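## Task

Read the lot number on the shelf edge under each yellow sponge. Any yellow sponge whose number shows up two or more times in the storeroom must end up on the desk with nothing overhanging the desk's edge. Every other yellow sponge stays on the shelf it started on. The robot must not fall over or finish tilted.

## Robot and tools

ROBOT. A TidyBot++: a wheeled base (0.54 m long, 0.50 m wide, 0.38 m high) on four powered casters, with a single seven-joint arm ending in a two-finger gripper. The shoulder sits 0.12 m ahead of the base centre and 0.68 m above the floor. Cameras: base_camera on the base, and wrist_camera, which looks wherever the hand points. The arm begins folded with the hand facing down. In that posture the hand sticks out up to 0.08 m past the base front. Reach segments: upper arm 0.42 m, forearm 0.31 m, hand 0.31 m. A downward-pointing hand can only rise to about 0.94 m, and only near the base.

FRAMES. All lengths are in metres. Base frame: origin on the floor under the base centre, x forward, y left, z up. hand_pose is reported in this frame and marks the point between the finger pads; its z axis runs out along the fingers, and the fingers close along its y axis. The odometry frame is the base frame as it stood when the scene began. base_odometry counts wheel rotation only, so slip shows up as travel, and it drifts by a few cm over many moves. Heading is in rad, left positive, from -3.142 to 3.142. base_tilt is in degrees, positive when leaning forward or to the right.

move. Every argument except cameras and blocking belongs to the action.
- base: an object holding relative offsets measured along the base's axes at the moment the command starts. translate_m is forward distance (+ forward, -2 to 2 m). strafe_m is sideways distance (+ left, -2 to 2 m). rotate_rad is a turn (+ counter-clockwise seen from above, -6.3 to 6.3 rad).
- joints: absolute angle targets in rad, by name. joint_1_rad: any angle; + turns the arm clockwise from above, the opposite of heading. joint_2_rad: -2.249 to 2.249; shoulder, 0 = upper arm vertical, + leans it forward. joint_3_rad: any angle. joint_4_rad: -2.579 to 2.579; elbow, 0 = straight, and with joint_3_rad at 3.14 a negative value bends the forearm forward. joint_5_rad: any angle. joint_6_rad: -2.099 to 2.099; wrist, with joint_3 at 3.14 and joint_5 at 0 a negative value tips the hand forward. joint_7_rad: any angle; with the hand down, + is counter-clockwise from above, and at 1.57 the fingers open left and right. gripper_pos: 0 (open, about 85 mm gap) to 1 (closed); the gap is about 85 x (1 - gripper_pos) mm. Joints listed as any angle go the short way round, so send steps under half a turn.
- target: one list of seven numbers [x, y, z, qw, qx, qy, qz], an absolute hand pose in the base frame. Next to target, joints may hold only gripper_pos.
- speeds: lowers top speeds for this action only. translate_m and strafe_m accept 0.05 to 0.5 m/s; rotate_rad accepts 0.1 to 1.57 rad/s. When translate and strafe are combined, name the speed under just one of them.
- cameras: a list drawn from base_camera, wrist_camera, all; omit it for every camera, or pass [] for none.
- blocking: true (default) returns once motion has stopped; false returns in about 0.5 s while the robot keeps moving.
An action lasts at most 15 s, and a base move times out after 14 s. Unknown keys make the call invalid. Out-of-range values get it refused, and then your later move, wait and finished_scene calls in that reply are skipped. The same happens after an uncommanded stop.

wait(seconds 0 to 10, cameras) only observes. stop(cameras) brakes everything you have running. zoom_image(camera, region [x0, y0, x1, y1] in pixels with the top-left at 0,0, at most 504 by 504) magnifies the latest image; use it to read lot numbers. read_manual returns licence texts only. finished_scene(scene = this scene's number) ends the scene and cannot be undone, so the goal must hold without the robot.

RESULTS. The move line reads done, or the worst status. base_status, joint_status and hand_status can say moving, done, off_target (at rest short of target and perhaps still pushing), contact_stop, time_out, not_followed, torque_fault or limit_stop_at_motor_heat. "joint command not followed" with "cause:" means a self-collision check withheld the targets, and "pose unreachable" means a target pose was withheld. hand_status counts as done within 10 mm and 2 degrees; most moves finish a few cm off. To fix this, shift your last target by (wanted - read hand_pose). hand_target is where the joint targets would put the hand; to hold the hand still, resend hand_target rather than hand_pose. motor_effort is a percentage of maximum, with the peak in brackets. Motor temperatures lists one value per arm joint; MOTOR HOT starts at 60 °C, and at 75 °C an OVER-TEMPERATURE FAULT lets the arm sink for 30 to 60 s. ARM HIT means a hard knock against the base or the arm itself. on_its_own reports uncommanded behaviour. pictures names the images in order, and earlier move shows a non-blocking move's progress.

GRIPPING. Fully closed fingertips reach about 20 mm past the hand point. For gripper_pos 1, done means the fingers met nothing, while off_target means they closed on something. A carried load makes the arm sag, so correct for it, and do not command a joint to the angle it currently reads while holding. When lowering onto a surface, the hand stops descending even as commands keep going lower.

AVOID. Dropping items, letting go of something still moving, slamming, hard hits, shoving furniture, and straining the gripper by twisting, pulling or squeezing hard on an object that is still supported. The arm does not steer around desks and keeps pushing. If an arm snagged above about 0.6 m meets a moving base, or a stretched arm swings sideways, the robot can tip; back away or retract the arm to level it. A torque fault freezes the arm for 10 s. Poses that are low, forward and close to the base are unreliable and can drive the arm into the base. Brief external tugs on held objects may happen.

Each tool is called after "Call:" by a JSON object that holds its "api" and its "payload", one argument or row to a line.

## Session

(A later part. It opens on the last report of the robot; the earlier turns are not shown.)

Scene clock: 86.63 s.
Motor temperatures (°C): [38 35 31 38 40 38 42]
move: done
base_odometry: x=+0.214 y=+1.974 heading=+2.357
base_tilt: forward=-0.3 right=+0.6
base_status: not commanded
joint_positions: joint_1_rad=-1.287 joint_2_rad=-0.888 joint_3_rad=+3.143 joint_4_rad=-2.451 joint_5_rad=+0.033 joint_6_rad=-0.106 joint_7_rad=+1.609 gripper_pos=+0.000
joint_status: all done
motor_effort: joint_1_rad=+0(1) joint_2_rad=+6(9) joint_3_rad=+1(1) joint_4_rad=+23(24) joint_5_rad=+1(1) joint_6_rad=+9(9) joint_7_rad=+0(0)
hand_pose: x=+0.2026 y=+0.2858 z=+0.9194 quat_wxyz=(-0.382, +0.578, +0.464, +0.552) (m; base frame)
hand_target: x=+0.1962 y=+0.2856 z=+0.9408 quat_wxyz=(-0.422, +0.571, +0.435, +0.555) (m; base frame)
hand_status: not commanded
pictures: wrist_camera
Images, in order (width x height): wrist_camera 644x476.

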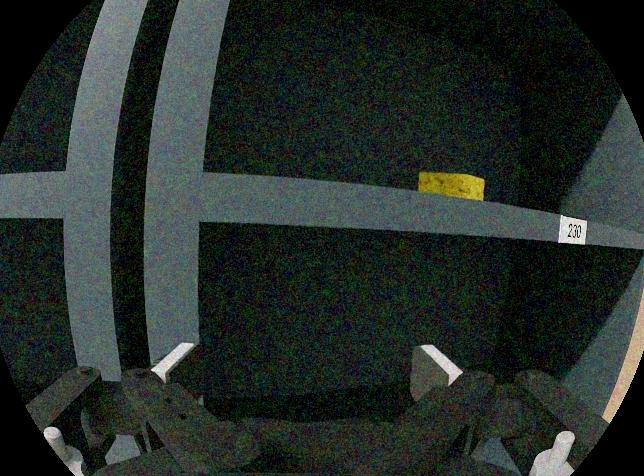

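Call:
{"api": "zoom_image", "payload": {
  "camera": "wrist_camera",
  "region": [540, 205, 620, 255]
}}

Call:
{"api": "move", "payload": {
  "joints": {"joint_6_rad": -0.8, "joint_1_rad": -1.0},
  "cameras": ["wrist_camera"]
}}

Call:
{"api": "zoom_image", "payload": {
  "camera": "wrist_camera",
  "region": [300, 150, 460, 270]
}}

Scaled by 6.300.

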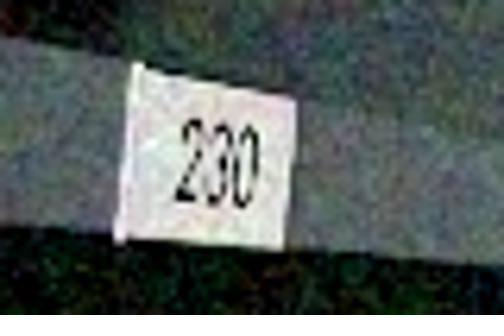

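Scene clock: 88.63 s.
Motor temperatures (°C): [38 35 31 38 40 38 42]
move: done
base_odometry: x=+0.214 y=+1.974 heading=+2.357
base_tilt: forward=-0.3 right=+0.6
base_status: not commanded
joint_positions: joint_1_rad=-1.018 joint_2_rad=-0.888 joint_3_rad=+3.143 joint_4_rad=-2.451 joint_5_rad=+0.033 joint_6_rad=-0.741 joint_7_rad=+1.609 gripper_pos=+0.000
joint_status: all done
motor_effort: joint_1_rad=-1(2) joint_2_rad=+8(8) joint_3_rad=+1(1) joint_4_rad=+21(23) joint_5_rad=+1(1) joint_6_rad=+6(10) joint_7_rad=+0(1)
hand_pose: x=+0.2391 y=+0.1834 z=+0.7415 quat_wxyz=(-0.178, +0.786, +0.466, +0.366) (m; base frame)
hand_target: x=+0.2290 y=+0.1744 z=+0.7311 quat_wxyz=(-0.185, +0.810, +0.443, +0.338) (m; base frame)
hand_status: not commanded
pictures: wrist_camera
Images, in order (width x height): wrist_camera 644x476.

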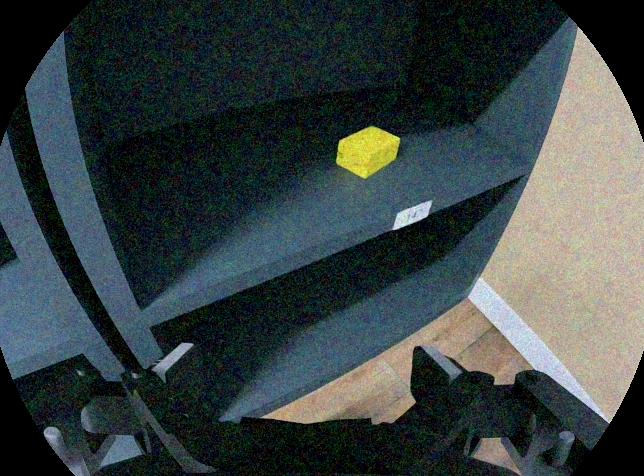

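Scaled by 3.150.

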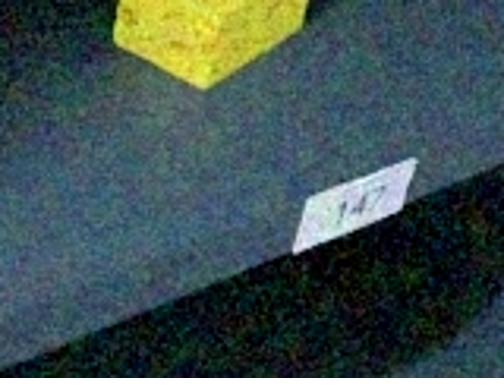

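Call:
{"api": "move", "payload": {
  "base": {"translate_m": 0.27},
  "joints": {"joint_6_rad": -0.1, "joint_1_rad": -1.571},
  "cameras": []
}}

Call:
{"api": "wait", "payload": {
  "seconds": 0.4
}}

Scene clock: 92.63 s.
Motor temperatures (°C): [38 35 31 38 40 38 42]
move: done
base_odometry: x=+0.023 y=+2.165 heading=+2.356
base_tilt: forward=-0.3 right=+0.6
base_status: done
joint_positions: joint_1_rad=-1.552 joint_2_rad=-0.888 joint_3_rad=+3.143 joint_4_rad=-2.451 joint_5_rad=+0.033 joint_6_rad=-0.162 joint_7_rad=+1.609 gripper_pos=+0.000
joint_status: all done
motor_effort: joint_1_rad=+0(3) joint_2_rad=+7(10) joint_3_rad=+1(2) joint_4_rad=+22(23) joint_5_rad=+1(1) joint_6_rad=+8(9) joint_7_rad=+0(1)
hand_pose: x=+0.1253 y=+0.2954 z=+0.9021 quat_wxyz=(-0.437, +0.524, +0.549, +0.482) (m; base frame)
hand_target: x=+0.1170 y=+0.2950 z=+0.9252 quat_wxyz=(-0.480, +0.519, +0.520, +0.480) (m; base frame)
hand_status: not commanded
pictures: none
No camera images: "cameras" was empty.

Scene clock: 93.03 s.
Motor temperatures (°C): [38 35 31 38 40 38 42]
base_odometry: x=+0.023 y=+2.165 heading=+2.356
base_tilt: forward=-0.3 right=+0.6
base_status: done
joint_positions: joint_1_rad=-1.552 joint_2_rad=-0.888 joint_3_rad=+3.143 joint_4_rad=-2.451 joint_5_rad=+0.033 joint_6_rad=-0.161 joint_7_rad=+1.609 gripper_pos=+0.000
joint_status: all done
motor_effort: joint_1_rad=+0(3) joint_2_rad=+6(10) joint_3_rad=+1(2) joint_4_rad=+22(23) joint_5_rad=+1(1) joint_6_rad=+9(9) joint_7_rad=+0(1)
hand_pose: x=+0.1253 y=+0.2954 z=+0.9024 quat_wxyz=(-0.438, +0.524, +0.549, +0.482) (m; base frame)
hand_target: x=+0.1170 y=+0.2950 z=+0.9252 quat_wxyz=(-0.480, +0.519, +0.520, +0.480) (m; base frame)
hand_status: not commanded
wait: 0.40 s; at rest by 0.27 s
pictures: base_camera, wrist_camera
Images, in order (width x height): base_camera 644x364, wrist_camera 644x476.

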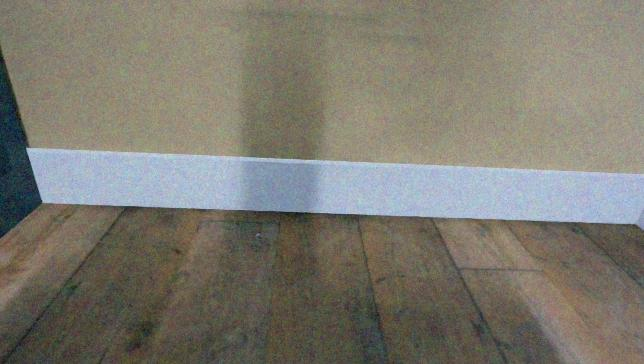

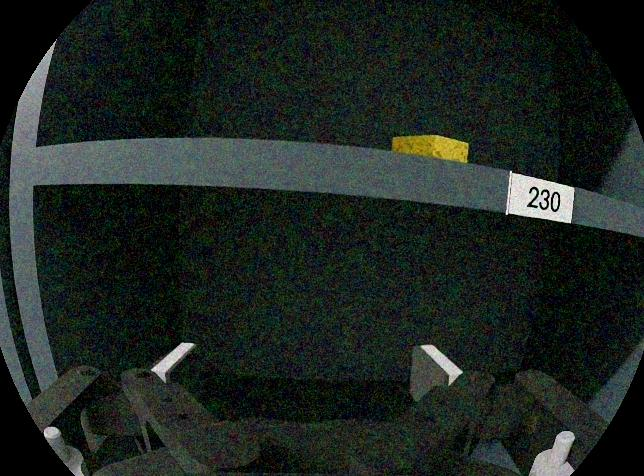

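Call:
{"api": "move", "payload": {
  "base": {"translate_m": 0.11},
  "joints": {"joint_2_rad": -0.547, "joint_4_rad": -1.367, "joint_6_rad": -1.274},
  "cameras": []
}}

Call:
{"api": "wait", "payload": {
  "seconds": 0.4
}}

Scene clock: 96.37 s.
Motor temperatures (°C): [38 35 31 38 40 38 42]
move: done
base_odometry: x=-0.055 y=+2.243 heading=+2.356
base_tilt: forward=-0.4 right=+0.6
base_status: done
joint_positions: joint_1_rad=-1.556 joint_2_rad=-0.564 joint_3_rad=+3.143 joint_4_rad=-1.388 joint_5_rad=+0.033 joint_6_rad=-1.216 joint_7_rad=+1.609 gripper_pos=+0.000
joint_status: all done
motor_effort: joint_1_rad=-1(1) joint_2_rad=+3(7) joint_3_rad=+1(3) joint_4_rad=+18(24) joint_5_rad=+1(1) joint_6_rad=+8(10) joint_7_rad=+0(1)
hand_pose: x=+0.1324 y=+0.2833 z=+1.1104 quat_wxyz=(-0.348, +0.598, +0.607, +0.391) (m; base frame)
hand_target: x=+0.1169 y=+0.2806 z=+1.1001 quat_wxyz=(-0.354, +0.612, +0.613, +0.353) (m; base frame)
hand_status: not commanded
pictures: none
No camera images: "cameras" was empty.

Scene clock: 96.77 s.
Motor temperatures (°C): [38 35 31 38 40 38 42]
base_odometry: x=-0.055 y=+2.243 heading=+2.356
base_tilt: forward=-0.3 right=+0.6
base_status: done
joint_positions: joint_1_rad=-1.556 joint_2_rad=-0.564 joint_3_rad=+3.143 joint_4_rad=-1.388 joint_5_rad=+0.033 joint_6_rad=-1.217 joint_7_rad=+1.609 gripper_pos=+0.000
joint_status: all done
motor_effort: joint_1_rad=-1(1) joint_2_rad=+2(7) joint_3_rad=+1(3) joint_4_rad=+18(24) joint_5_rad=+1(1) joint_6_rad=+8(10) joint_7_rad=+0(1)
hand_pose: x=+0.1324 y=+0.2831 z=+1.1101 quat_wxyz=(-0.348, +0.598, +0.607, +0.391) (m; base frame)
hand_target: x=+0.1169 y=+0.2806 z=+1.1001 quat_wxyz=(-0.354, +0.612, +0.613, +0.353) (m; base frame)
hand_status: not commanded
wait: 0.40 s; at rest by 0.27 s
pictures: base_camera, wrist_camera
Images, in order (width x height): base_camera 644x364, wrist_camera 644x476.

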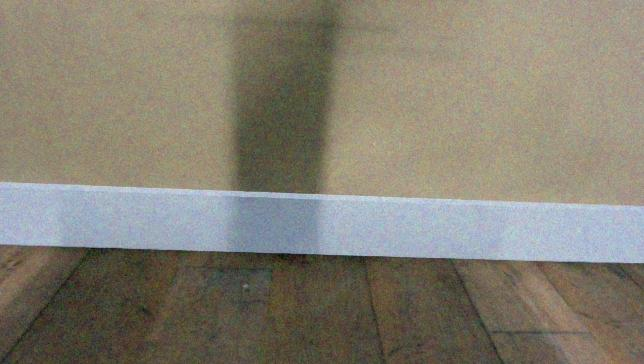

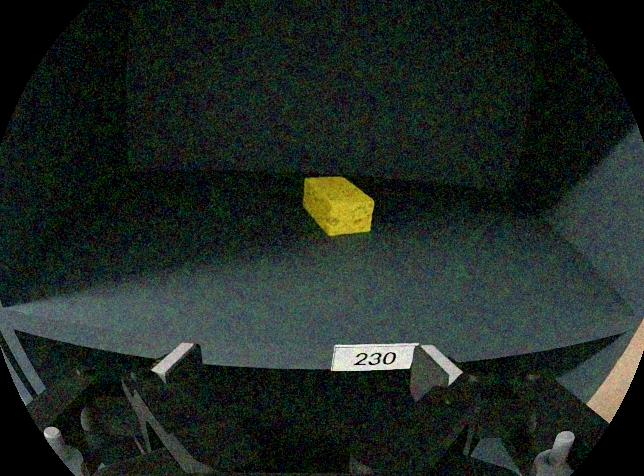

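Call:
{"api": "zoom_image", "payload": {
  "camera": "wrist_camera",
  "region": [270, 150, 410, 260]
}}

Scaled by 3.600.

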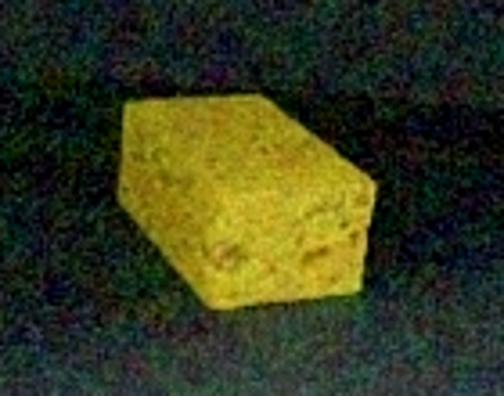

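Call:
{"api": "move", "payload": {
  "base": {"translate_m": 0.2},
  "joints": {"joint_1_rad": -1.84},
  "cameras": []
}}

Call:
{"api": "wait", "payload": {
  "seconds": 0.4
}}

Scene clock: 100.03 s.
Motor temperatures (°C): [38 35 31 38 40 38 42]
move: done
base_odometry: x=-0.196 y=+2.385 heading=+2.356
base_tilt: forward=-0.3 right=+0.6
base_status: done
joint_positions: joint_1_rad=-1.822 joint_2_rad=-0.561 joint_3_rad=+3.145 joint_4_rad=-1.387 joint_5_rad=+0.033 joint_6_rad=-1.219 joint_7_rad=+1.609 gripper_pos=+0.000
joint_status: all done
motor_effort: joint_1_rad=+0(2) joint_2_rad=+3(4) joint_3_rad=+1(3) joint_4_rad=+17(18) joint_5_rad=+1(2) joint_6_rad=+8(8) joint_7_rad=+0(1)
hand_pose: x=+0.0578 y=+0.2775 z=+1.1091 quat_wxyz=(-0.395, +0.514, +0.681, +0.340) (m; base frame)
hand_target: x=+0.0424 y=+0.2700 z=+1.1001 quat_wxyz=(-0.398, +0.524, +0.689, +0.303) (m; base frame)
hand_status: not commanded
pictures: none
No camera images: "cameras" was empty.

Scene clock: 100.43 s.
Motor temperatures (°C): [38 35 31 38 40 38 42]
base_odometry: x=-0.196 y=+2.385 heading=+2.356
base_tilt: forward=-0.3 right=+0.6
base_status: done
joint_positions: joint_1_rad=-1.822 joint_2_rad=-0.561 joint_3_rad=+3.145 joint_4_rad=-1.387 joint_5_rad=+0.033 joint_6_rad=-1.219 joint_7_rad=+1.609 gripper_pos=+0.000
joint_status: all done
motor_effort: joint_1_rad=+0(2) joint_2_rad=+2(4) joint_3_rad=+1(3) joint_4_rad=+17(18) joint_5_rad=+1(2) joint_6_rad=+8(8) joint_7_rad=+0(1)
hand_pose: x=+0.0578 y=+0.2775 z=+1.1091 quat_wxyz=(-0.395, +0.514, +0.681, +0.340) (m; base frame)
hand_target: x=+0.0424 y=+0.2700 z=+1.1001 quat_wxyz=(-0.398, +0.524, +0.689, +0.303) (m; base frame)
hand_status: not commanded
wait: 0.40 s; at rest by 0.27 s
pictures: base_camera, wrist_camera
Images, in order (width x height): base_camera 644x364, wrist_camera 644x476.

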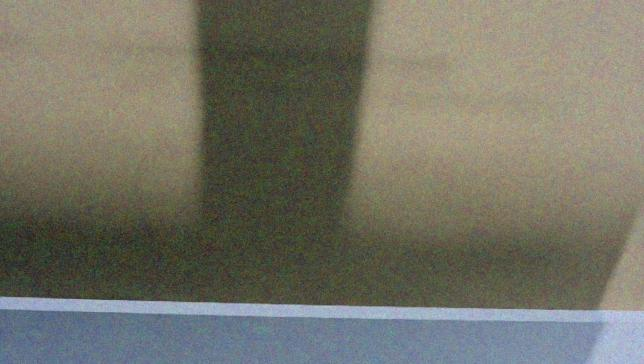

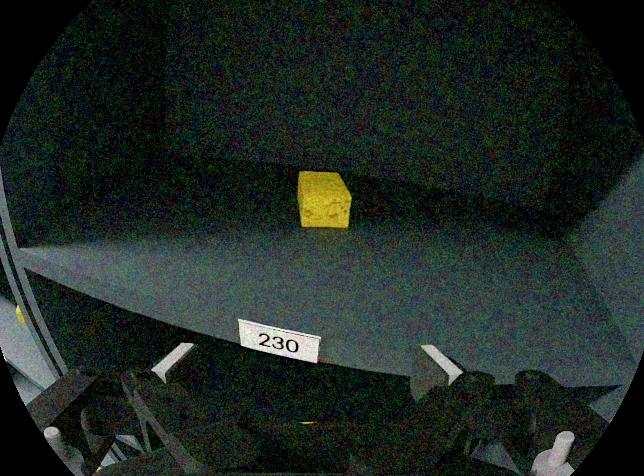

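Call:
{"api": "move", "payload": {
  "joints": {"joint_2_rad": 0.005, "joint_4_rad": -1.223, "joint_6_rad": -0.713},
  "cameras": ["wrist_camera"]
}}

Call:
{"api": "wait", "payload": {
  "seconds": 0.3,
  "cameras": ["wrist_camera"]
}}

Scene clock: 108.30 s.
Motor temperatures (°C): [38 35 31 38 40 38 42]
move: done
base_odometry: x=-0.196 y=+2.385 heading=+2.356
base_tilt: forward=-0.3 right=+0.6
base_status: not commanded
joint_positions: joint_1_rad=-1.822 joint_2_rad=-0.006 joint_3_rad=+3.145 joint_4_rad=-1.244 joint_5_rad=+0.033 joint_6_rad=-0.775 joint_7_rad=+1.609 gripper_pos=+0.000
joint_status: all done
motor_effort: joint_1_rad=-1(1) joint_2_rad=-20(23) joint_3_rad=+0(1) joint_4_rad=+20(23) joint_5_rad=+1(1) joint_6_rad=+8(9) joint_7_rad=+0(1)
hand_pose: x=-0.0169 y=+0.5598 z=+1.0721 quat_wxyz=(-0.405, +0.503, +0.679, +0.349) (m; base frame)
hand_target: x=-0.0397 y=+0.5665 z=+1.0956 quat_wxyz=(-0.450, +0.500, +0.657, +0.342) (m; base frame)
hand_status: not commanded
pictures: wrist_camera
Images, in order (width x height): wrist_camera 644x476.

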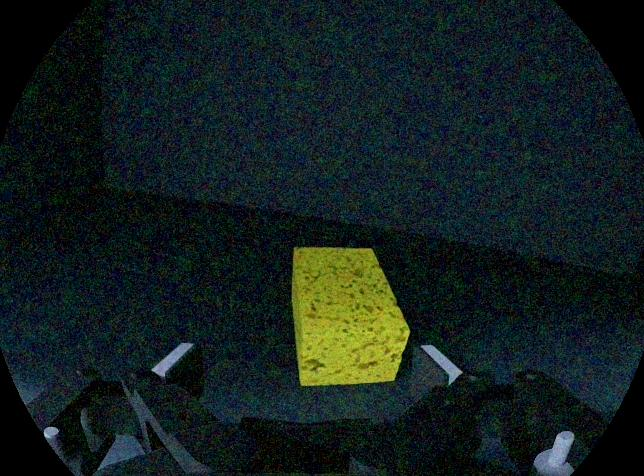

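Scene clock: 108.60 s.
Motor temperatures (°C): [38 35 31 38 40 38 42]
base_odometry: x=-0.196 y=+2.385 heading=+2.356
base_tilt: forward=-0.4 right=+0.6
base_status: not commanded
joint_positions: joint_1_rad=-1.822 joint_2_rad=-0.006 joint_3_rad=+3.145 joint_4_rad=-1.244 joint_5_rad=+0.033 joint_6_rad=-0.774 joint_7_rad=+1.609 gripper_pos=+0.000
joint_status: all done
motor_effort: joint_1_rad=-1(1) joint_2_rad=-21(23) joint_3_rad=+0(1) joint_4_rad=+21(23) joint_5_rad=+1(1) joint_6_rad=+8(9) joint_7_rad=+0(1)
hand_pose: x=-0.0169 y=+0.5599 z=+1.0724 quat_wxyz=(-0.406, +0.503, +0.679, +0.349) (m; base frame)
hand_target: x=-0.0397 y=+0.5665 z=+1.0956 quat_wxyz=(-0.450, +0.500, +0.657, +0.342) (m; base frame)
hand_status: not commanded
wait: 0.30 s; at rest by 0.27 s
pictures: wrist_camera
Images, in order (width x height): wrist_camera 644x476.

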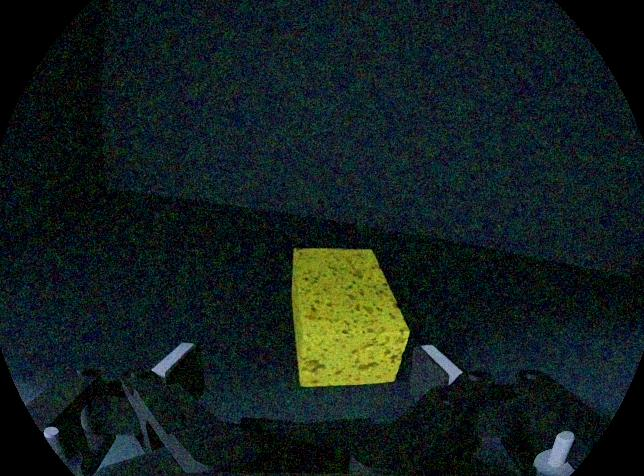

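Call:
{"api": "move", "payload": {
  "base": {"translate_m": 0.026},
  "speeds": {"translate_m": 0.1},
  "cameras": []
}}

Call:
{"api": "wait", "payload": {
  "seconds": 0.3,
  "cameras": ["wrist_camera"]
}}

Scene clock: 110.40 s.
Motor temperatures (°C): [38 35 31 38 40 38 42]
move: done
base_odometry: x=-0.214 y=+2.403 heading=+2.356
base_tilt: forward=-0.3 right=+0.6
base_status: done
joint_positions: joint_1_rad=-1.831 joint_2_rad=-0.006 joint_3_rad=+3.145 joint_4_rad=-1.243 joint_5_rad=+0.033 joint_6_rad=-0.773 joint_7_rad=+1.609 gripper_pos=+0.000
joint_status: not commanded
motor_effort: joint_1_rad=-1(3) joint_2_rad=-20(22) joint_3_rad=+0(2) joint_4_rad=+21(22) joint_5_rad=+1(1) joint_6_rad=+8(9) joint_7_rad=-1(1)
hand_pose: x=-0.0215 y=+0.5590 z=+1.0730 quat_wxyz=(-0.408, +0.500, +0.680, +0.348) (m; base frame)
hand_target: x=-0.0397 y=+0.5665 z=+1.0956 quat_wxyz=(-0.450, +0.500, +0.657, +0.342) (m; base frame)
hand_status: not commanded
pictures: none
No camera images: "cameras" was empty.

Scene clock: 110.70 s.
Motor temperatures (°C): [38 35 31 38 40 38 42]
base_odometry: x=-0.214 y=+2.403 heading=+2.356
base_tilt: forward=-0.3 right=+0.6
base_status: done
joint_positions: joint_1_rad=-1.831 joint_2_rad=-0.006 joint_3_rad=+3.145 joint_4_rad=-1.243 joint_5_rad=+0.033 joint_6_rad=-0.773 joint_7_rad=+1.609 gripper_pos=+0.000
joint_status: not commanded
motor_effort: joint_1_rad=-1(3) joint_2_rad=-20(22) joint_3_rad=+0(2) joint_4_rad=+22(22) joint_5_rad=+1(1) joint_6_rad=+8(9) joint_7_rad=+0(1)
hand_pose: x=-0.0215 y=+0.5590 z=+1.0730 quat_wxyz=(-0.408, +0.500, +0.680, +0.348) (m; base frame)
hand_target: x=-0.0397 y=+0.5665 z=+1.0956 quat_wxyz=(-0.450, +0.500, +0.657, +0.342) (m; base frame)
hand_status: not commanded
wait: 0.30 s; at rest by 0.27 s
pictures: wrist_camera
Images, in order (width x height): wrist_camera 644x476.

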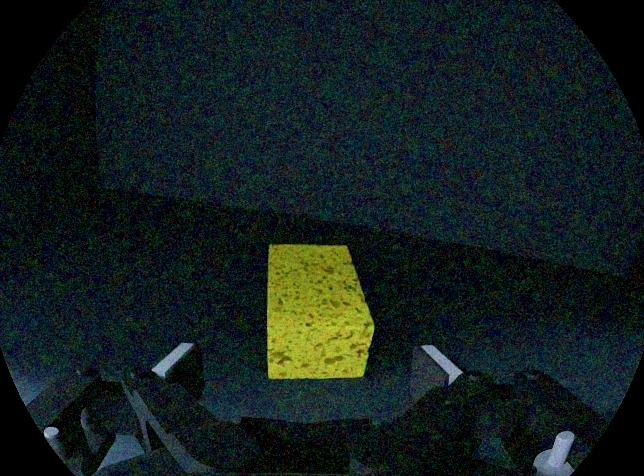

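Call:
{"api": "move", "payload": {
  "joints": {"joint_2_rad": 0.118, "joint_4_rad": -1.183, "joint_6_rad": -0.638},
  "cameras": ["wrist_camera"]
}}

Scene clock: 112.90 s.
Motor temperatures (°C): [38 35 31 38 40 38 42]
move: done
base_odometry: x=-0.214 y=+2.403 heading=+2.356
base_tilt: forward=-0.4 right=+0.6
base_status: not commanded
joint_positions: joint_1_rad=-1.831 joint_2_rad=+0.106 joint_3_rad=+3.145 joint_4_rad=-1.199 joint_5_rad=+0.033 joint_6_rad=-0.697 joint_7_rad=+1.609 gripper_pos=+0.000
joint_status: all done
motor_effort: joint_1_rad=+0(1) joint_2_rad=-25(28) joint_3_rad=+0(0) joint_4_rad=+21(23) joint_5_rad=+1(1) joint_6_rad=+8(9) joint_7_rad=+0(1)
hand_pose: x=-0.0359 y=+0.6111 z=+1.0528 quat_wxyz=(-0.411, +0.497, +0.679, +0.350) (m; base frame)
hand_target: x=-0.0542 y=+0.6192 z=+1.0714 quat_wxyz=(-0.451, +0.499, +0.656, +0.342) (m; base frame)
hand_status: not commanded
pictures: wrist_camera
Images, in order (width x height): wrist_camera 644x476.

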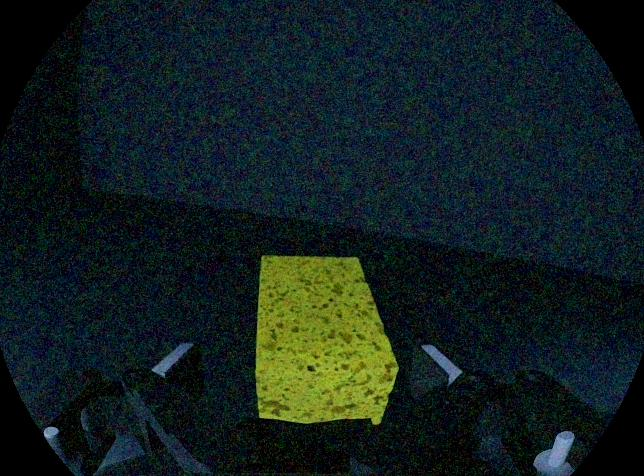

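Call:
{"api": "move", "payload": {
  "joints": {"joint_1_rad": -1.798},
  "cameras": ["wrist_camera"]
}}

Scene clock: 113.77 s.
Motor temperatures (°C): [38 35 31 38 40 38 42]
move: done
base_odometry: x=-0.214 y=+2.403 heading=+2.356
base_tilt: forward=-0.3 right=+0.6
base_status: not commanded
joint_positions: joint_1_rad=-1.807 joint_2_rad=+0.106 joint_3_rad=+3.145 joint_4_rad=-1.199 joint_5_rad=+0.033 joint_6_rad=-0.697 joint_7_rad=+1.609 gripper_pos=+0.000
joint_status: all done
motor_effort: joint_1_rad=-1(2) joint_2_rad=-24(25) joint_3_rad=+0(2) joint_4_rad=+22(22) joint_5_rad=+1(1) joint_6_rad=+8(8) joint_7_rad=+0(1)
hand_pose: x=-0.0216 y=+0.6146 z=+1.0528 quat_wxyz=(-0.406, +0.505, +0.674, +0.355) (m; base frame)
hand_target: x=-0.0281 y=+0.6259 z=+1.0714 quat_wxyz=(-0.443, +0.513, +0.646, +0.351) (m; base frame)
hand_status: not commanded
pictures: wrist_camera
Images, in order (width x height): wrist_camera 644x476.

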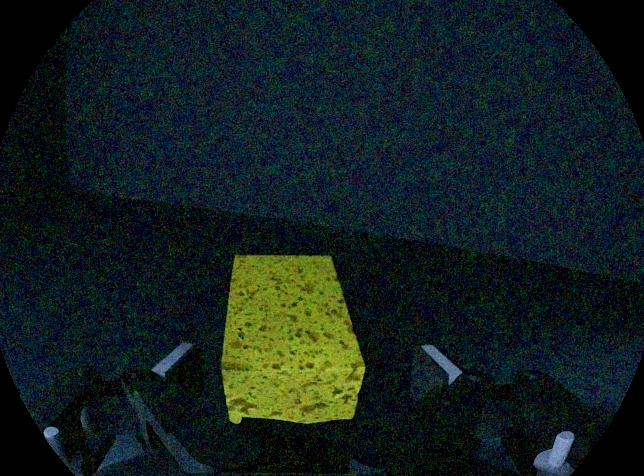

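Call:
{"api": "move", "payload": {
  "joints": {"joint_1_rad": -1.833},
  "cameras": ["wrist_camera"]
}}

Scene clock: 114.83 s.
Motor temperatures (°C): [38 35 31 38 40 38 42]
move: done
base_odometry: x=-0.214 y=+2.403 heading=+2.356
base_tilt: forward=-0.3 right=+0.6
base_status: not commanded
joint_positions: joint_1_rad=-1.824 joint_2_rad=+0.106 joint_3_rad=+3.145 joint_4_rad=-1.199 joint_5_rad=+0.033 joint_6_rad=-0.697 joint_7_rad=+1.609 gripper_pos=+0.000
joint_status: all done
motor_effort: joint_1_rad=-1(2) joint_2_rad=-24(25) joint_3_rad=+0(1) joint_4_rad=+22(22) joint_5_rad=+1(1) joint_6_rad=+8(9) joint_7_rad=+0(0)
hand_pose: x=-0.0320 y=+0.6121 z=+1.0528 quat_wxyz=(-0.409, +0.499, +0.678, +0.351) (m; base frame)
hand_target: x=-0.0499 y=+0.6204 z=+1.0714 quat_wxyz=(-0.449, +0.502, +0.654, +0.344) (m; base frame)
hand_status: not commanded
pictures: wrist_camera
Images, in order (width x height): wrist_camera 644x476.

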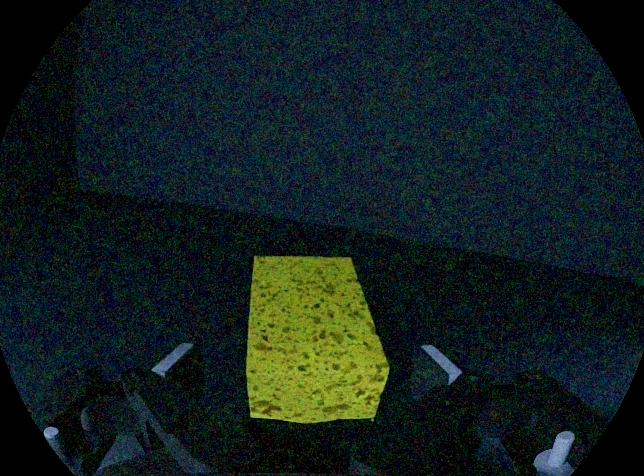

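Call:
{"api": "move", "payload": {
  "joints": {"joint_2_rad": 0.248, "joint_4_rad": -1.064, "joint_6_rad": -0.626},
  "cameras": ["wrist_camera"]
}}

Scene clock: 116.33 s.
Motor temperatures (°C): [38 35 31 38 40 38 42]
move: done
base_odometry: x=-0.214 y=+2.403 heading=+2.356
base_tilt: forward=-0.4 right=+0.6
base_status: not commanded
joint_positions: joint_1_rad=-1.824 joint_2_rad=+0.231 joint_3_rad=+3.145 joint_4_rad=-1.081 joint_5_rad=+0.033 joint_6_rad=-0.683 joint_7_rad=+1.609 gripper_pos=+0.000
joint_status: all done
motor_effort: joint_1_rad=-1(1) joint_2_rad=-29(32) joint_3_rad=+0(0) joint_4_rad=+21(24) joint_5_rad=+1(1) joint_6_rad=+8(9) joint_7_rad=+0(1)
hand_pose: x=-0.0455 y=+0.6637 z=+1.0438 quat_wxyz=(-0.412, +0.498, +0.676, +0.353) (m; base frame)
hand_target: x=-0.0641 y=+0.6732 z=+1.0584 quat_wxyz=(-0.450, +0.502, +0.654, +0.344) (m; base frame)
hand_status: not commanded
pictures: wrist_camera
Images, in order (width x height): wrist_camera 644x476.

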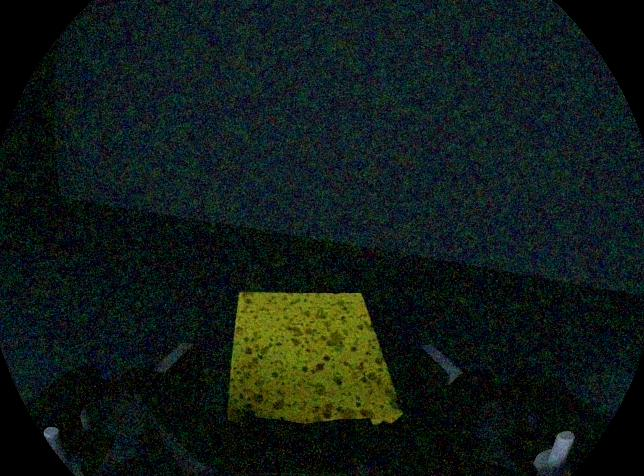

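Call:
{"api": "zoom_image", "payload": {
  "camera": "wrist_camera",
  "region": [130, 270, 490, 476]
}}

Scaled by 1.400.

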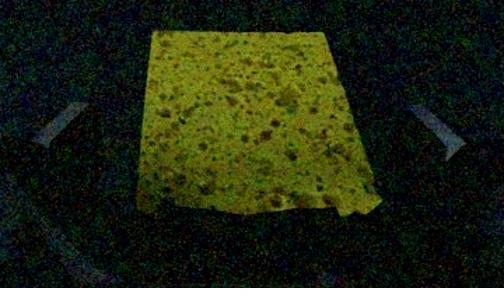

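Call:
{"api": "move", "payload": {
  "joints": {"joint_2_rad": 0.252, "joint_4_rad": -1.12, "joint_6_rad": -0.603},
  "cameras": ["wrist_camera"]
}}

Scene clock: 118.60 s.
Motor temperatures (°C): [38 35 31 38 40 38 42]
move: done
base_odometry: x=-0.214 y=+2.403 heading=+2.356
base_tilt: forward=-0.4 right=+0.6
base_status: not commanded
joint_positions: joint_1_rad=-1.824 joint_2_rad=+0.231 joint_3_rad=+3.145 joint_4_rad=-1.100 joint_5_rad=+0.033 joint_6_rad=-0.662 joint_7_rad=+1.609 gripper_pos=+0.000
joint_status: all done
motor_effort: joint_1_rad=-1(1) joint_2_rad=-29(30) joint_3_rad=+0(0) joint_4_rad=+21(22) joint_5_rad=+1(1) joint_6_rad=+8(9) joint_7_rad=+0(0)
hand_pose: x=-0.0462 y=+0.6656 z=+1.0381 quat_wxyz=(-0.412, +0.498, +0.676, +0.354) (m; base frame)
hand_target: x=-0.0645 y=+0.6748 z=+1.0289 quat_wxyz=(-0.438, +0.508, +0.662, +0.335) (m; base frame)
hand_status: not commanded
pictures: wrist_camera
Images, in order (width x height): wrist_camera 644x476.

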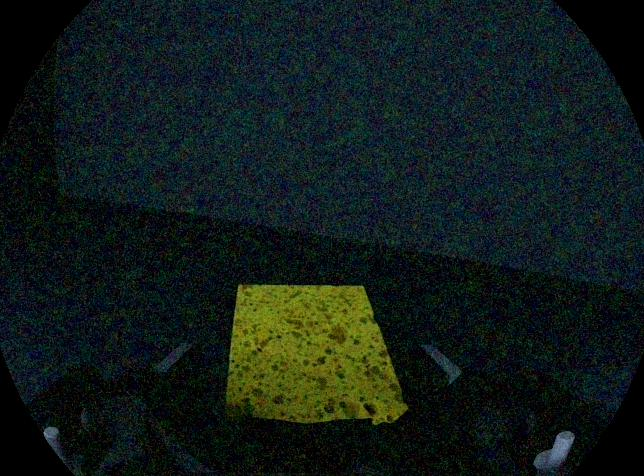

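Call:
{"api": "move", "payload": {
  "joints": {"gripper_pos": 0.3},
  "cameras": ["wrist_camera"]
}}

Scene clock: 119.53 s.
Motor temperatures (°C): [38 35 31 38 40 38 42]
move: done
base_odometry: x=-0.214 y=+2.403 heading=+2.356
base_tilt: forward=-0.3 right=+0.6
base_status: not commanded
joint_positions: joint_1_rad=-1.824 joint_2_rad=+0.231 joint_3_rad=+3.145 joint_4_rad=-1.100 joint_5_rad=+0.033 joint_6_rad=-0.661 joint_7_rad=+1.609 gripper_pos=+0.299
joint_status: all done
motor_effort: joint_1_rad=+0(1) joint_2_rad=-28(29) joint_3_rad=+0(0) joint_4_rad=+21(22) joint_5_rad=+1(1) joint_6_rad=+8(8) joint_7_rad=+0(0)
hand_pose: x=-0.0462 y=+0.6658 z=+1.0385 quat_wxyz=(-0.413, +0.497, +0.676, +0.354) (m; base frame)
hand_target: x=-0.0645 y=+0.6748 z=+1.0289 quat_wxyz=(-0.438, +0.508, +0.662, +0.335) (m; base frame)
hand_status: not commanded
pictures: wrist_camera
Images, in order (width x height): wrist_camera 644x476.

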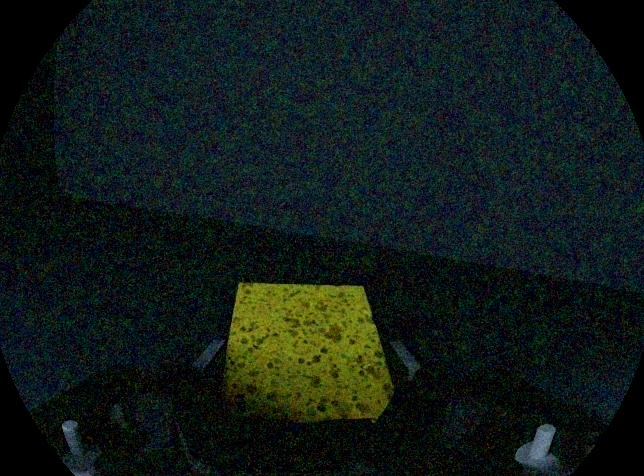

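Call:
{"api": "move", "payload": {
  "joints": {"gripper_pos": 0.4},
  "cameras": ["wrist_camera"]
}}

Scene clock: 120.20 s.
Motor temperatures (°C): [38 35 31 38 40 38 42]
move: done
base_odometry: x=-0.214 y=+2.403 heading=+2.356
base_tilt: forward=-0.3 right=+0.6
base_status: not commanded
joint_positions: joint_1_rad=-1.824 joint_2_rad=+0.231 joint_3_rad=+3.145 joint_4_rad=-1.100 joint_5_rad=+0.033 joint_6_rad=-0.657 joint_7_rad=+1.609 gripper_pos=+0.381
joint_status: all done
motor_effort: joint_1_rad=-1(1) joint_2_rad=-29(29) joint_3_rad=+0(0) joint_4_rad=+21(22) joint_5_rad=+1(1) joint_6_rad=+7(8) joint_7_rad=+0(1)
hand_pose: x=-0.0464 y=+0.6662 z=+1.0397 quat_wxyz=(-0.414, +0.497, +0.675, +0.355) (m; base frame)
hand_target: x=-0.0645 y=+0.6748 z=+1.0289 quat_wxyz=(-0.438, +0.508, +0.662, +0.335) (m; base frame)
hand_status: not commanded
pictures: wrist_camera
Images, in order (width x height): wrist_camera 644x476.

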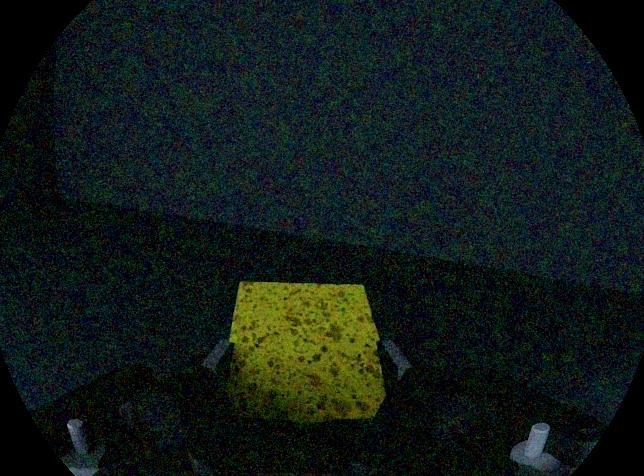

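Call:
{"api": "move", "payload": {
  "joints": {"gripper_pos": 0.55},
  "cameras": ["wrist_camera"]
}}

Scene clock: 120.90 s.
Motor temperatures (°C): [38 35 31 38 40 38 42]
move: off_target
base_odometry: x=-0.214 y=+2.403 heading=+2.356
base_tilt: forward=-0.3 right=+0.6
base_status: not commanded
joint_positions: joint_1_rad=-1.824 joint_2_rad=+0.231 joint_3_rad=+3.145 joint_4_rad=-1.100 joint_5_rad=+0.033 joint_6_rad=-0.657 joint_7_rad=+1.609 gripper_pos=+0.395
joint_status: gripper_pos off_target (ended at +0.395, target +0.550)
motor_effort: joint_1_rad=+0(1) joint_2_rad=-28(28) joint_3_rad=+0(0) joint_4_rad=+20(21) joint_5_rad=+1(1) joint_6_rad=+8(8) joint_7_rad=+0(1)
hand_pose: x=-0.0464 y=+0.6662 z=+1.0398 quat_wxyz=(-0.414, +0.497, +0.675, +0.355) (m; base frame)
hand_target: x=-0.0645 y=+0.6748 z=+1.0289 quat_wxyz=(-0.438, +0.508, +0.662, +0.335) (m; base frame)
hand_status: not commanded
pictures: wrist_camera
Images, in order (width x height): wrist_camera 644x476.

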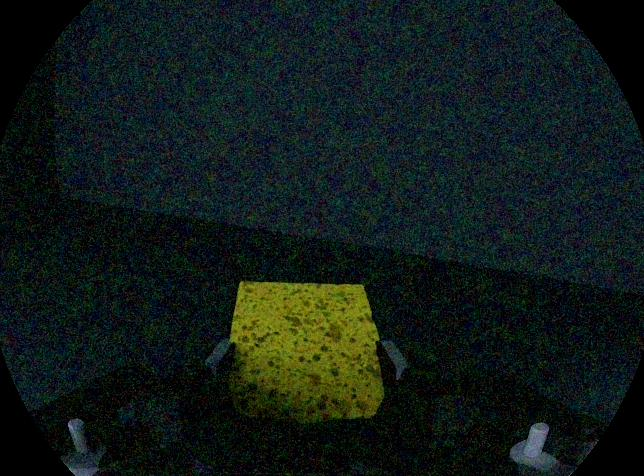

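Call:
{"api": "move", "payload": {
  "joints": {"joint_4_rad": -0.96},
  "cameras": ["wrist_camera"]
}}

Scene clock: 122.40 s.
Motor temperatures (°C): [38 35 31 38 40 38 42]
move: done
base_odometry: x=-0.214 y=+2.403 heading=+2.356
base_tilt: forward=-0.4 right=+0.6
base_status: not commanded
joint_positions: joint_1_rad=-1.824 joint_2_rad=+0.236 joint_3_rad=+3.145 joint_4_rad=-0.974 joint_5_rad=+0.033 joint_6_rad=-0.655 joint_7_rad=+1.609 gripper_pos=+0.395
joint_status: all done
motor_effort: joint_1_rad=-1(1) joint_2_rad=-29(32) joint_3_rad=+0(0) joint_4_rad=+21(24) joint_5_rad=+1(1) joint_6_rad=+9(9) joint_7_rad=+0(1)
hand_pose: x=-0.0474 y=+0.6699 z=+1.1123 quat_wxyz=(-0.453, +0.476, +0.646, +0.387) (m; base frame)
hand_target: x=-0.0650 y=+0.6767 z=+1.1244 quat_wxyz=(-0.489, +0.479, +0.625, +0.374) (m; base frame)
hand_status: not commanded
pictures: wrist_camera
Images, in order (width x height): wrist_camera 644x476.

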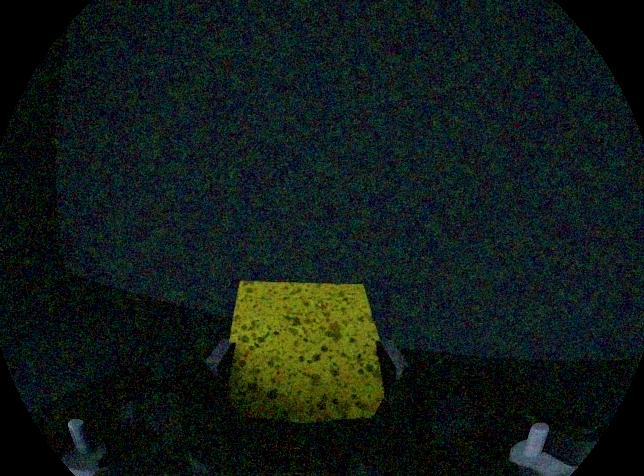

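Call:
{"api": "move", "payload": {
  "joints": {"gripper_pos": 0.7},
  "cameras": []
}}

Call:
{"api": "move", "payload": {
  "joints": {"joint_2_rad": 0.04, "joint_4_rad": -1.07, "joint_6_rad": -0.80},
  "cameras": []
}}

Call:
{"api": "move", "payload": {
  "joints": {"joint_2_rad": -0.157, "joint_4_rad": -1.172, "joint_6_rad": -0.95},
  "cameras": ["wrist_camera"]
}}

Call:
{"api": "move", "payload": {
  "joints": {"joint_2_rad": -0.35, "joint_4_rad": -1.27, "joint_6_rad": -1.10},
  "cameras": []
}}

Call:
{"api": "move", "payload": {
  "joints": {"joint_2_rad": -0.55, "joint_4_rad": -1.37, "joint_6_rad": -1.25},
  "cameras": ["wrist_camera"]
}}

Scene clock: 123.90 s.
Motor temperatures (°C): [38 35 31 38 40 38 42]
move: off_target
base_odometry: x=-0.214 y=+2.403 heading=+2.356
base_tilt: forward=-0.3 right=+0.6
base_status: not commanded
joint_positions: joint_1_rad=-1.824 joint_2_rad=+0.236 joint_3_rad=+3.145 joint_4_rad=-0.974 joint_5_rad=+0.033 joint_6_rad=-0.655 joint_7_rad=+1.609 gripper_pos=+0.395
joint_status: gripper_pos off_target (ended at +0.395, target +0.700)
motor_effort: joint_1_rad=+0(1) joint_2_rad=-29(30) joint_3_rad=+0(0) joint_4_rad=+21(23) joint_5_rad=+1(1) joint_6_rad=+8(9) joint_7_rad=+0(1)
hand_pose: x=-0.0474 y=+0.6699 z=+1.1123 quat_wxyz=(-0.453, +0.476, +0.646, +0.387) (m; base frame)
hand_target: x=-0.0650 y=+0.6767 z=+1.1244 quat_wxyz=(-0.489, +0.479, +0.625, +0.374) (m; base frame)
hand_status: not commanded
pictures: none
No camera images: "cameras" was empty.

Scene clock: 125.43 s.
Motor temperatures (°C): [38 35 31 38 40 38 42]
move: done
base_odometry: x=-0.214 y=+2.403 heading=+2.356
base_tilt: forward=-0.3 right=+0.6
base_status: not commanded
joint_positions: joint_1_rad=-1.824 joint_2_rad=+0.025 joint_3_rad=+3.145 joint_4_rad=-1.042 joint_5_rad=+0.033 joint_6_rad=-0.747 joint_7_rad=+1.609 gripper_pos=+0.395
joint_status: all done
motor_effort: joint_1_rad=-1(1) joint_2_rad=-21(32) joint_3_rad=+0(0) joint_4_rad=+21(23) joint_5_rad=+1(1) joint_6_rad=+9(10) joint_7_rad=+0(1)
hand_pose: x=-0.0211 y=+0.5712 z=+1.1792 quat_wxyz=(-0.469, +0.469, +0.633, +0.400) (m; base frame)
hand_target: x=-0.0366 y=+0.5711 z=+1.1385 quat_wxyz=(-0.459, +0.497, +0.648, +0.351) (m; base frame)
hand_status: not commanded
pictures: none
No camera images: "cameras" was empty.

Scene clock: 126.93 s.
Motor temperatures (°C): [38 35 31 38 40 38 42]
move: done
base_odometry: x=-0.214 y=+2.403 heading=+2.356
base_tilt: forward=-0.3 right=+0.6
base_status: not commanded
joint_positions: joint_1_rad=-1.824 joint_2_rad=-0.166 joint_3_rad=+3.145 joint_4_rad=-1.143 joint_5_rad=+0.033 joint_6_rad=-0.895 joint_7_rad=+1.609 gripper_pos=+0.395
joint_status: all done
motor_effort: joint_1_rad=-1(1) joint_2_rad=-13(23) joint_3_rad=+0(1) joint_4_rad=+20(22) joint_5_rad=+1(1) joint_6_rad=+9(10) joint_7_rad=+0(1)
hand_pose: x=+0.0049 y=+0.4747 z=+1.1806 quat_wxyz=(-0.451, +0.481, +0.645, +0.386) (m; base frame)
hand_target: x=-0.0098 y=+0.4714 z=+1.1437 quat_wxyz=(-0.441, +0.506, +0.660, +0.337) (m; base frame)
hand_status: not commanded
pictures: wrist_camera
Images, in order (width x height): wrist_camera 644x476.

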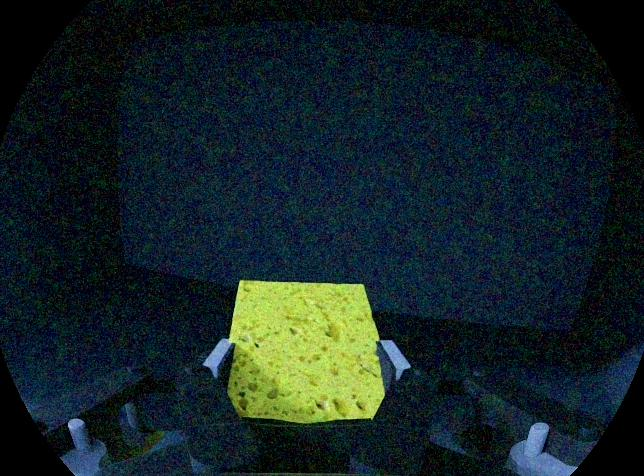

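Scene clock: 128.37 s.
Motor temperatures (°C): [38 35 31 38 40 38 42]
move: done
base_odometry: x=-0.214 y=+2.403 heading=+2.356
base_tilt: forward=-0.3 right=+0.6
base_status: not commanded
joint_positions: joint_1_rad=-1.824 joint_2_rad=-0.355 joint_3_rad=+3.145 joint_4_rad=-1.241 joint_5_rad=+0.033 joint_6_rad=-1.045 joint_7_rad=+1.609 gripper_pos=+0.395
joint_status: all done
motor_effort: joint_1_rad=-1(1) joint_2_rad=-5(15) joint_3_rad=+0(1) joint_4_rad=+20(21) joint_5_rad=+1(1) joint_6_rad=+9(10) joint_7_rad=+0(1)
hand_pose: x=+0.0306 y=+0.3786 z=+1.1657 quat_wxyz=(-0.432, +0.493, +0.658, +0.370) (m; base frame)
hand_target: x=+0.0168 y=+0.3724 z=+1.1323 quat_wxyz=(-0.422, +0.515, +0.672, +0.323) (m; base frame)
hand_status: not commanded
pictures: none
No camera images: "cameras" was empty.

Scene clock: 129.80 s.
Motor temperatures (°C): [38 35 31 38 40 38 42]
move: done
base_odometry: x=-0.214 y=+2.403 heading=+2.356
base_tilt: forward=-0.3 right=+0.6
base_status: not commanded
joint_positions: joint_1_rad=-1.824 joint_2_rad=-0.550 joint_3_rad=+3.145 joint_4_rad=-1.340 joint_5_rad=+0.033 joint_6_rad=-1.195 joint_7_rad=+1.609 gripper_pos=+0.395
joint_status: all done
motor_effort: joint_1_rad=-1(1) joint_2_rad=+1(8) joint_3_rad=+1(1) joint_4_rad=+18(20) joint_5_rad=+1(1) joint_6_rad=+8(10) joint_7_rad=+0(1)
hand_pose: x=+0.0563 y=+0.2815 z=+1.1366 quat_wxyz=(-0.415, +0.504, +0.669, +0.356) (m; base frame)
hand_target: x=+0.0436 y=+0.2730 z=+1.1059 quat_wxyz=(-0.405, +0.523, +0.683, +0.311) (m; base frame)
hand_status: not commanded
pictures: wrist_camera
Images, in order (width x height): wrist_camera 644x476.

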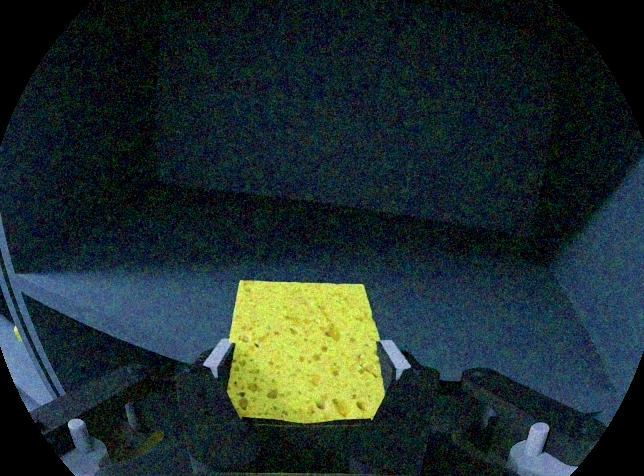

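Call:
{"api": "move", "payload": {
  "base": {"translate_m": -0.7},
  "cameras": ["base_camera"]
}}

Call:
{"api": "move", "payload": {
  "joints": {"joint_1_rad": 0.0},
  "cameras": ["base_camera", "wrist_camera"]
}}

Scene clock: 133.00 s.
Motor temperatures (°C): [38 35 31 38 40 38 42]
move: done
base_odometry: x=+0.281 y=+1.908 heading=+2.356
base_tilt: forward=-0.3 right=+0.6
base_status: done
joint_positions: joint_1_rad=-1.824 joint_2_rad=-0.549 joint_3_rad=+3.138 joint_4_rad=-1.344 joint_5_rad=+0.033 joint_6_rad=-1.199 joint_7_rad=+1.609 gripper_pos=+0.395
joint_status: not commanded
motor_effort: joint_1_rad=+0(1) joint_2_rad=+3(5) joint_3_rad=+1(4) joint_4_rad=+18(19) joint_5_rad=+1(3) joint_6_rad=+9(9) joint_7_rad=+0(1)
hand_pose: x=+0.0533 y=+0.2812 z=+1.1331 quat_wxyz=(-0.412, +0.503, +0.673, +0.353) (m; base frame)
hand_target: x=+0.0436 y=+0.2730 z=+1.1059 quat_wxyz=(-0.405, +0.523, +0.683, +0.311) (m; base frame)
hand_status: not commanded
pictures: base_camera
Images, in order (width x height): base_camera 644x364.

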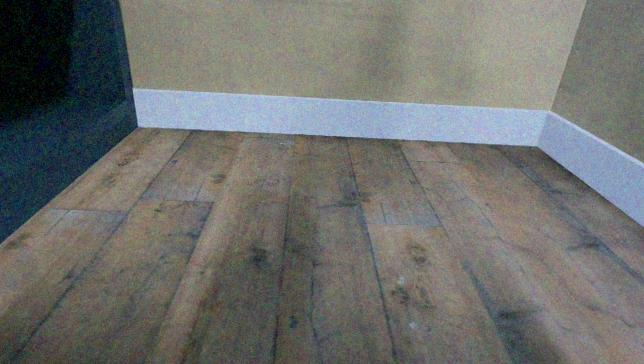

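Scene clock: 136.00 s.
Motor temperatures (°C): [38 35 31 38 40 38 42]
move: done
base_odometry: x=+0.281 y=+1.908 heading=+2.356
base_tilt: forward=-0.4 right=+0.6
base_status: not commanded
joint_positions: joint_1_rad=-0.019 joint_2_rad=-0.549 joint_3_rad=+3.138 joint_4_rad=-1.344 joint_5_rad=+0.033 joint_6_rad=-1.199 joint_7_rad=+1.609 gripper_pos=+0.395
joint_status: all done
motor_effort: joint_1_rad=+0(2) joint_2_rad=+2(3) joint_3_rad=+1(1) joint_4_rad=+18(18) joint_5_rad=+1(1) joint_6_rad=+9(9) joint_7_rad=+0(1)
hand_pose: x=+0.4077 y=-0.0014 z=+1.1331 quat_wxyz=(+0.022, +0.839, +0.022, +0.543) (m; base frame)
hand_target: x=+0.4022 y=+0.0021 z=+1.1059 quat_wxyz=(+0.000, +0.860, +0.000, +0.511) (m; base frame)
hand_status: not commanded
pictures: base_camera, wrist_camera
Images, in order (width x height): base_camera 644x364, wrist_camera 644x476.

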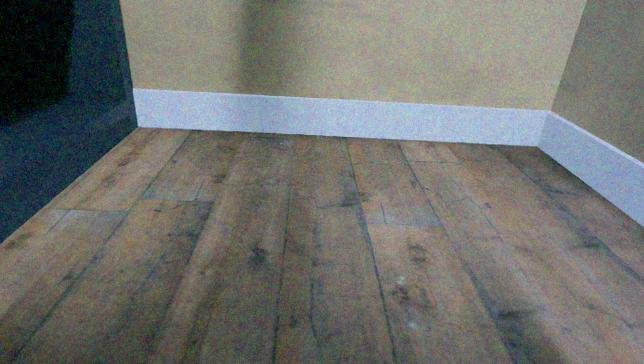

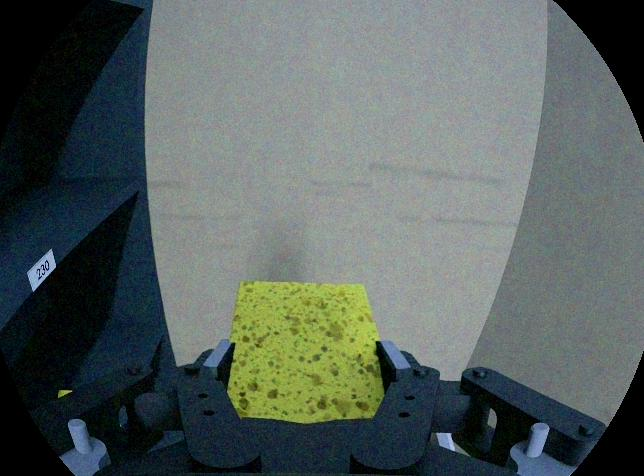

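Call:
{"api": "move", "payload": {
  "base": {"translate_m": -1.5},
  "cameras": ["base_camera"]
}}

Call:
{"api": "move", "payload": {
  "base": {"translate_m": -1.5},
  "cameras": ["base_camera", "wrist_camera"]
}}

Scene clock: 140.93 s.
Motor temperatures (°C): [38 35 31 38 40 38 42]
move: done
base_odometry: x=+1.341 y=+0.848 heading=+2.356
base_tilt: forward=-0.4 right=+0.6
base_status: done
joint_positions: joint_1_rad=-0.019 joint_2_rad=-0.552 joint_3_rad=+3.138 joint_4_rad=-1.346 joint_5_rad=+0.033 joint_6_rad=-1.200 joint_7_rad=+1.609 gripper_pos=+0.395
joint_status: not commanded
motor_effort: joint_1_rad=-1(1) joint_2_rad=+3(6) joint_3_rad=+1(1) joint_4_rad=+18(19) joint_5_rad=+1(1) joint_6_rad=+9(9) joint_7_rad=+0(1)
hand_pose: x=+0.4065 y=-0.0014 z=+1.1327 quat_wxyz=(+0.022, +0.839, +0.022, +0.543) (m; base frame)
hand_target: x=+0.4022 y=+0.0021 z=+1.1059 quat_wxyz=(+0.000, +0.860, +0.000, +0.511) (m; base frame)
hand_status: not commanded
pictures: base_camera
Images, in order (width x height): base_camera 644x364.

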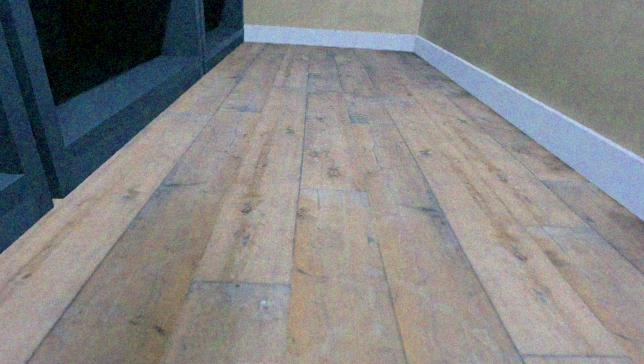

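Scene clock: 144.60 s.
Motor temperatures (°C): [38 35 31 38 40 38 42]
move: done
base_odometry: x=+2.403 y=-0.213 heading=+2.357
base_tilt: forward=-0.4 right=+0.6
base_status: done
joint_positions: joint_1_rad=-0.019 joint_2_rad=-0.552 joint_3_rad=+3.138 joint_4_rad=-1.347 joint_5_rad=+0.033 joint_6_rad=-1.200 joint_7_rad=+1.609 gripper_pos=+0.395
joint_status: not commanded
motor_effort: joint_1_rad=+0(1) joint_2_rad=+2(6) joint_3_rad=+1(1) joint_4_rad=+18(19) joint_5_rad=+1(1) joint_6_rad=+8(9) joint_7_rad=+0(1)
hand_pose: x=+0.4065 y=-0.0014 z=+1.1320 quat_wxyz=(+0.022, +0.840, +0.022, +0.542) (m; base frame)
hand_target: x=+0.4022 y=+0.0021 z=+1.1059 quat_wxyz=(+0.000, +0.860, +0.000, +0.511) (m; base frame)
hand_status: not commanded
pictures: base_camera, wrist_camera
Images, in order (width x height): base_camera 644x364, wrist_camera 644x476.

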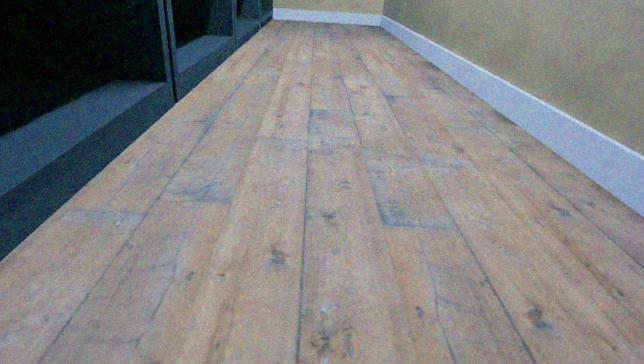

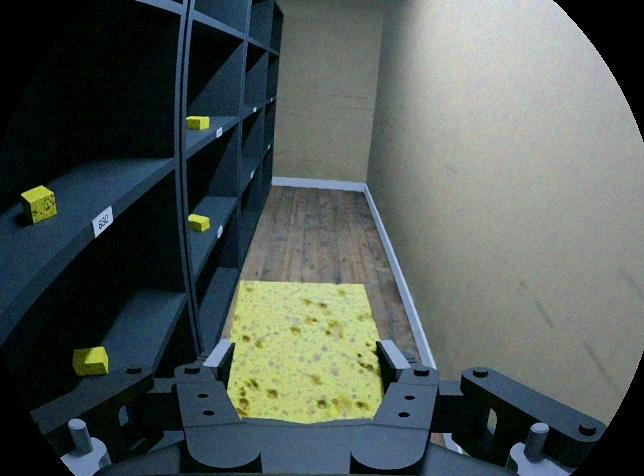

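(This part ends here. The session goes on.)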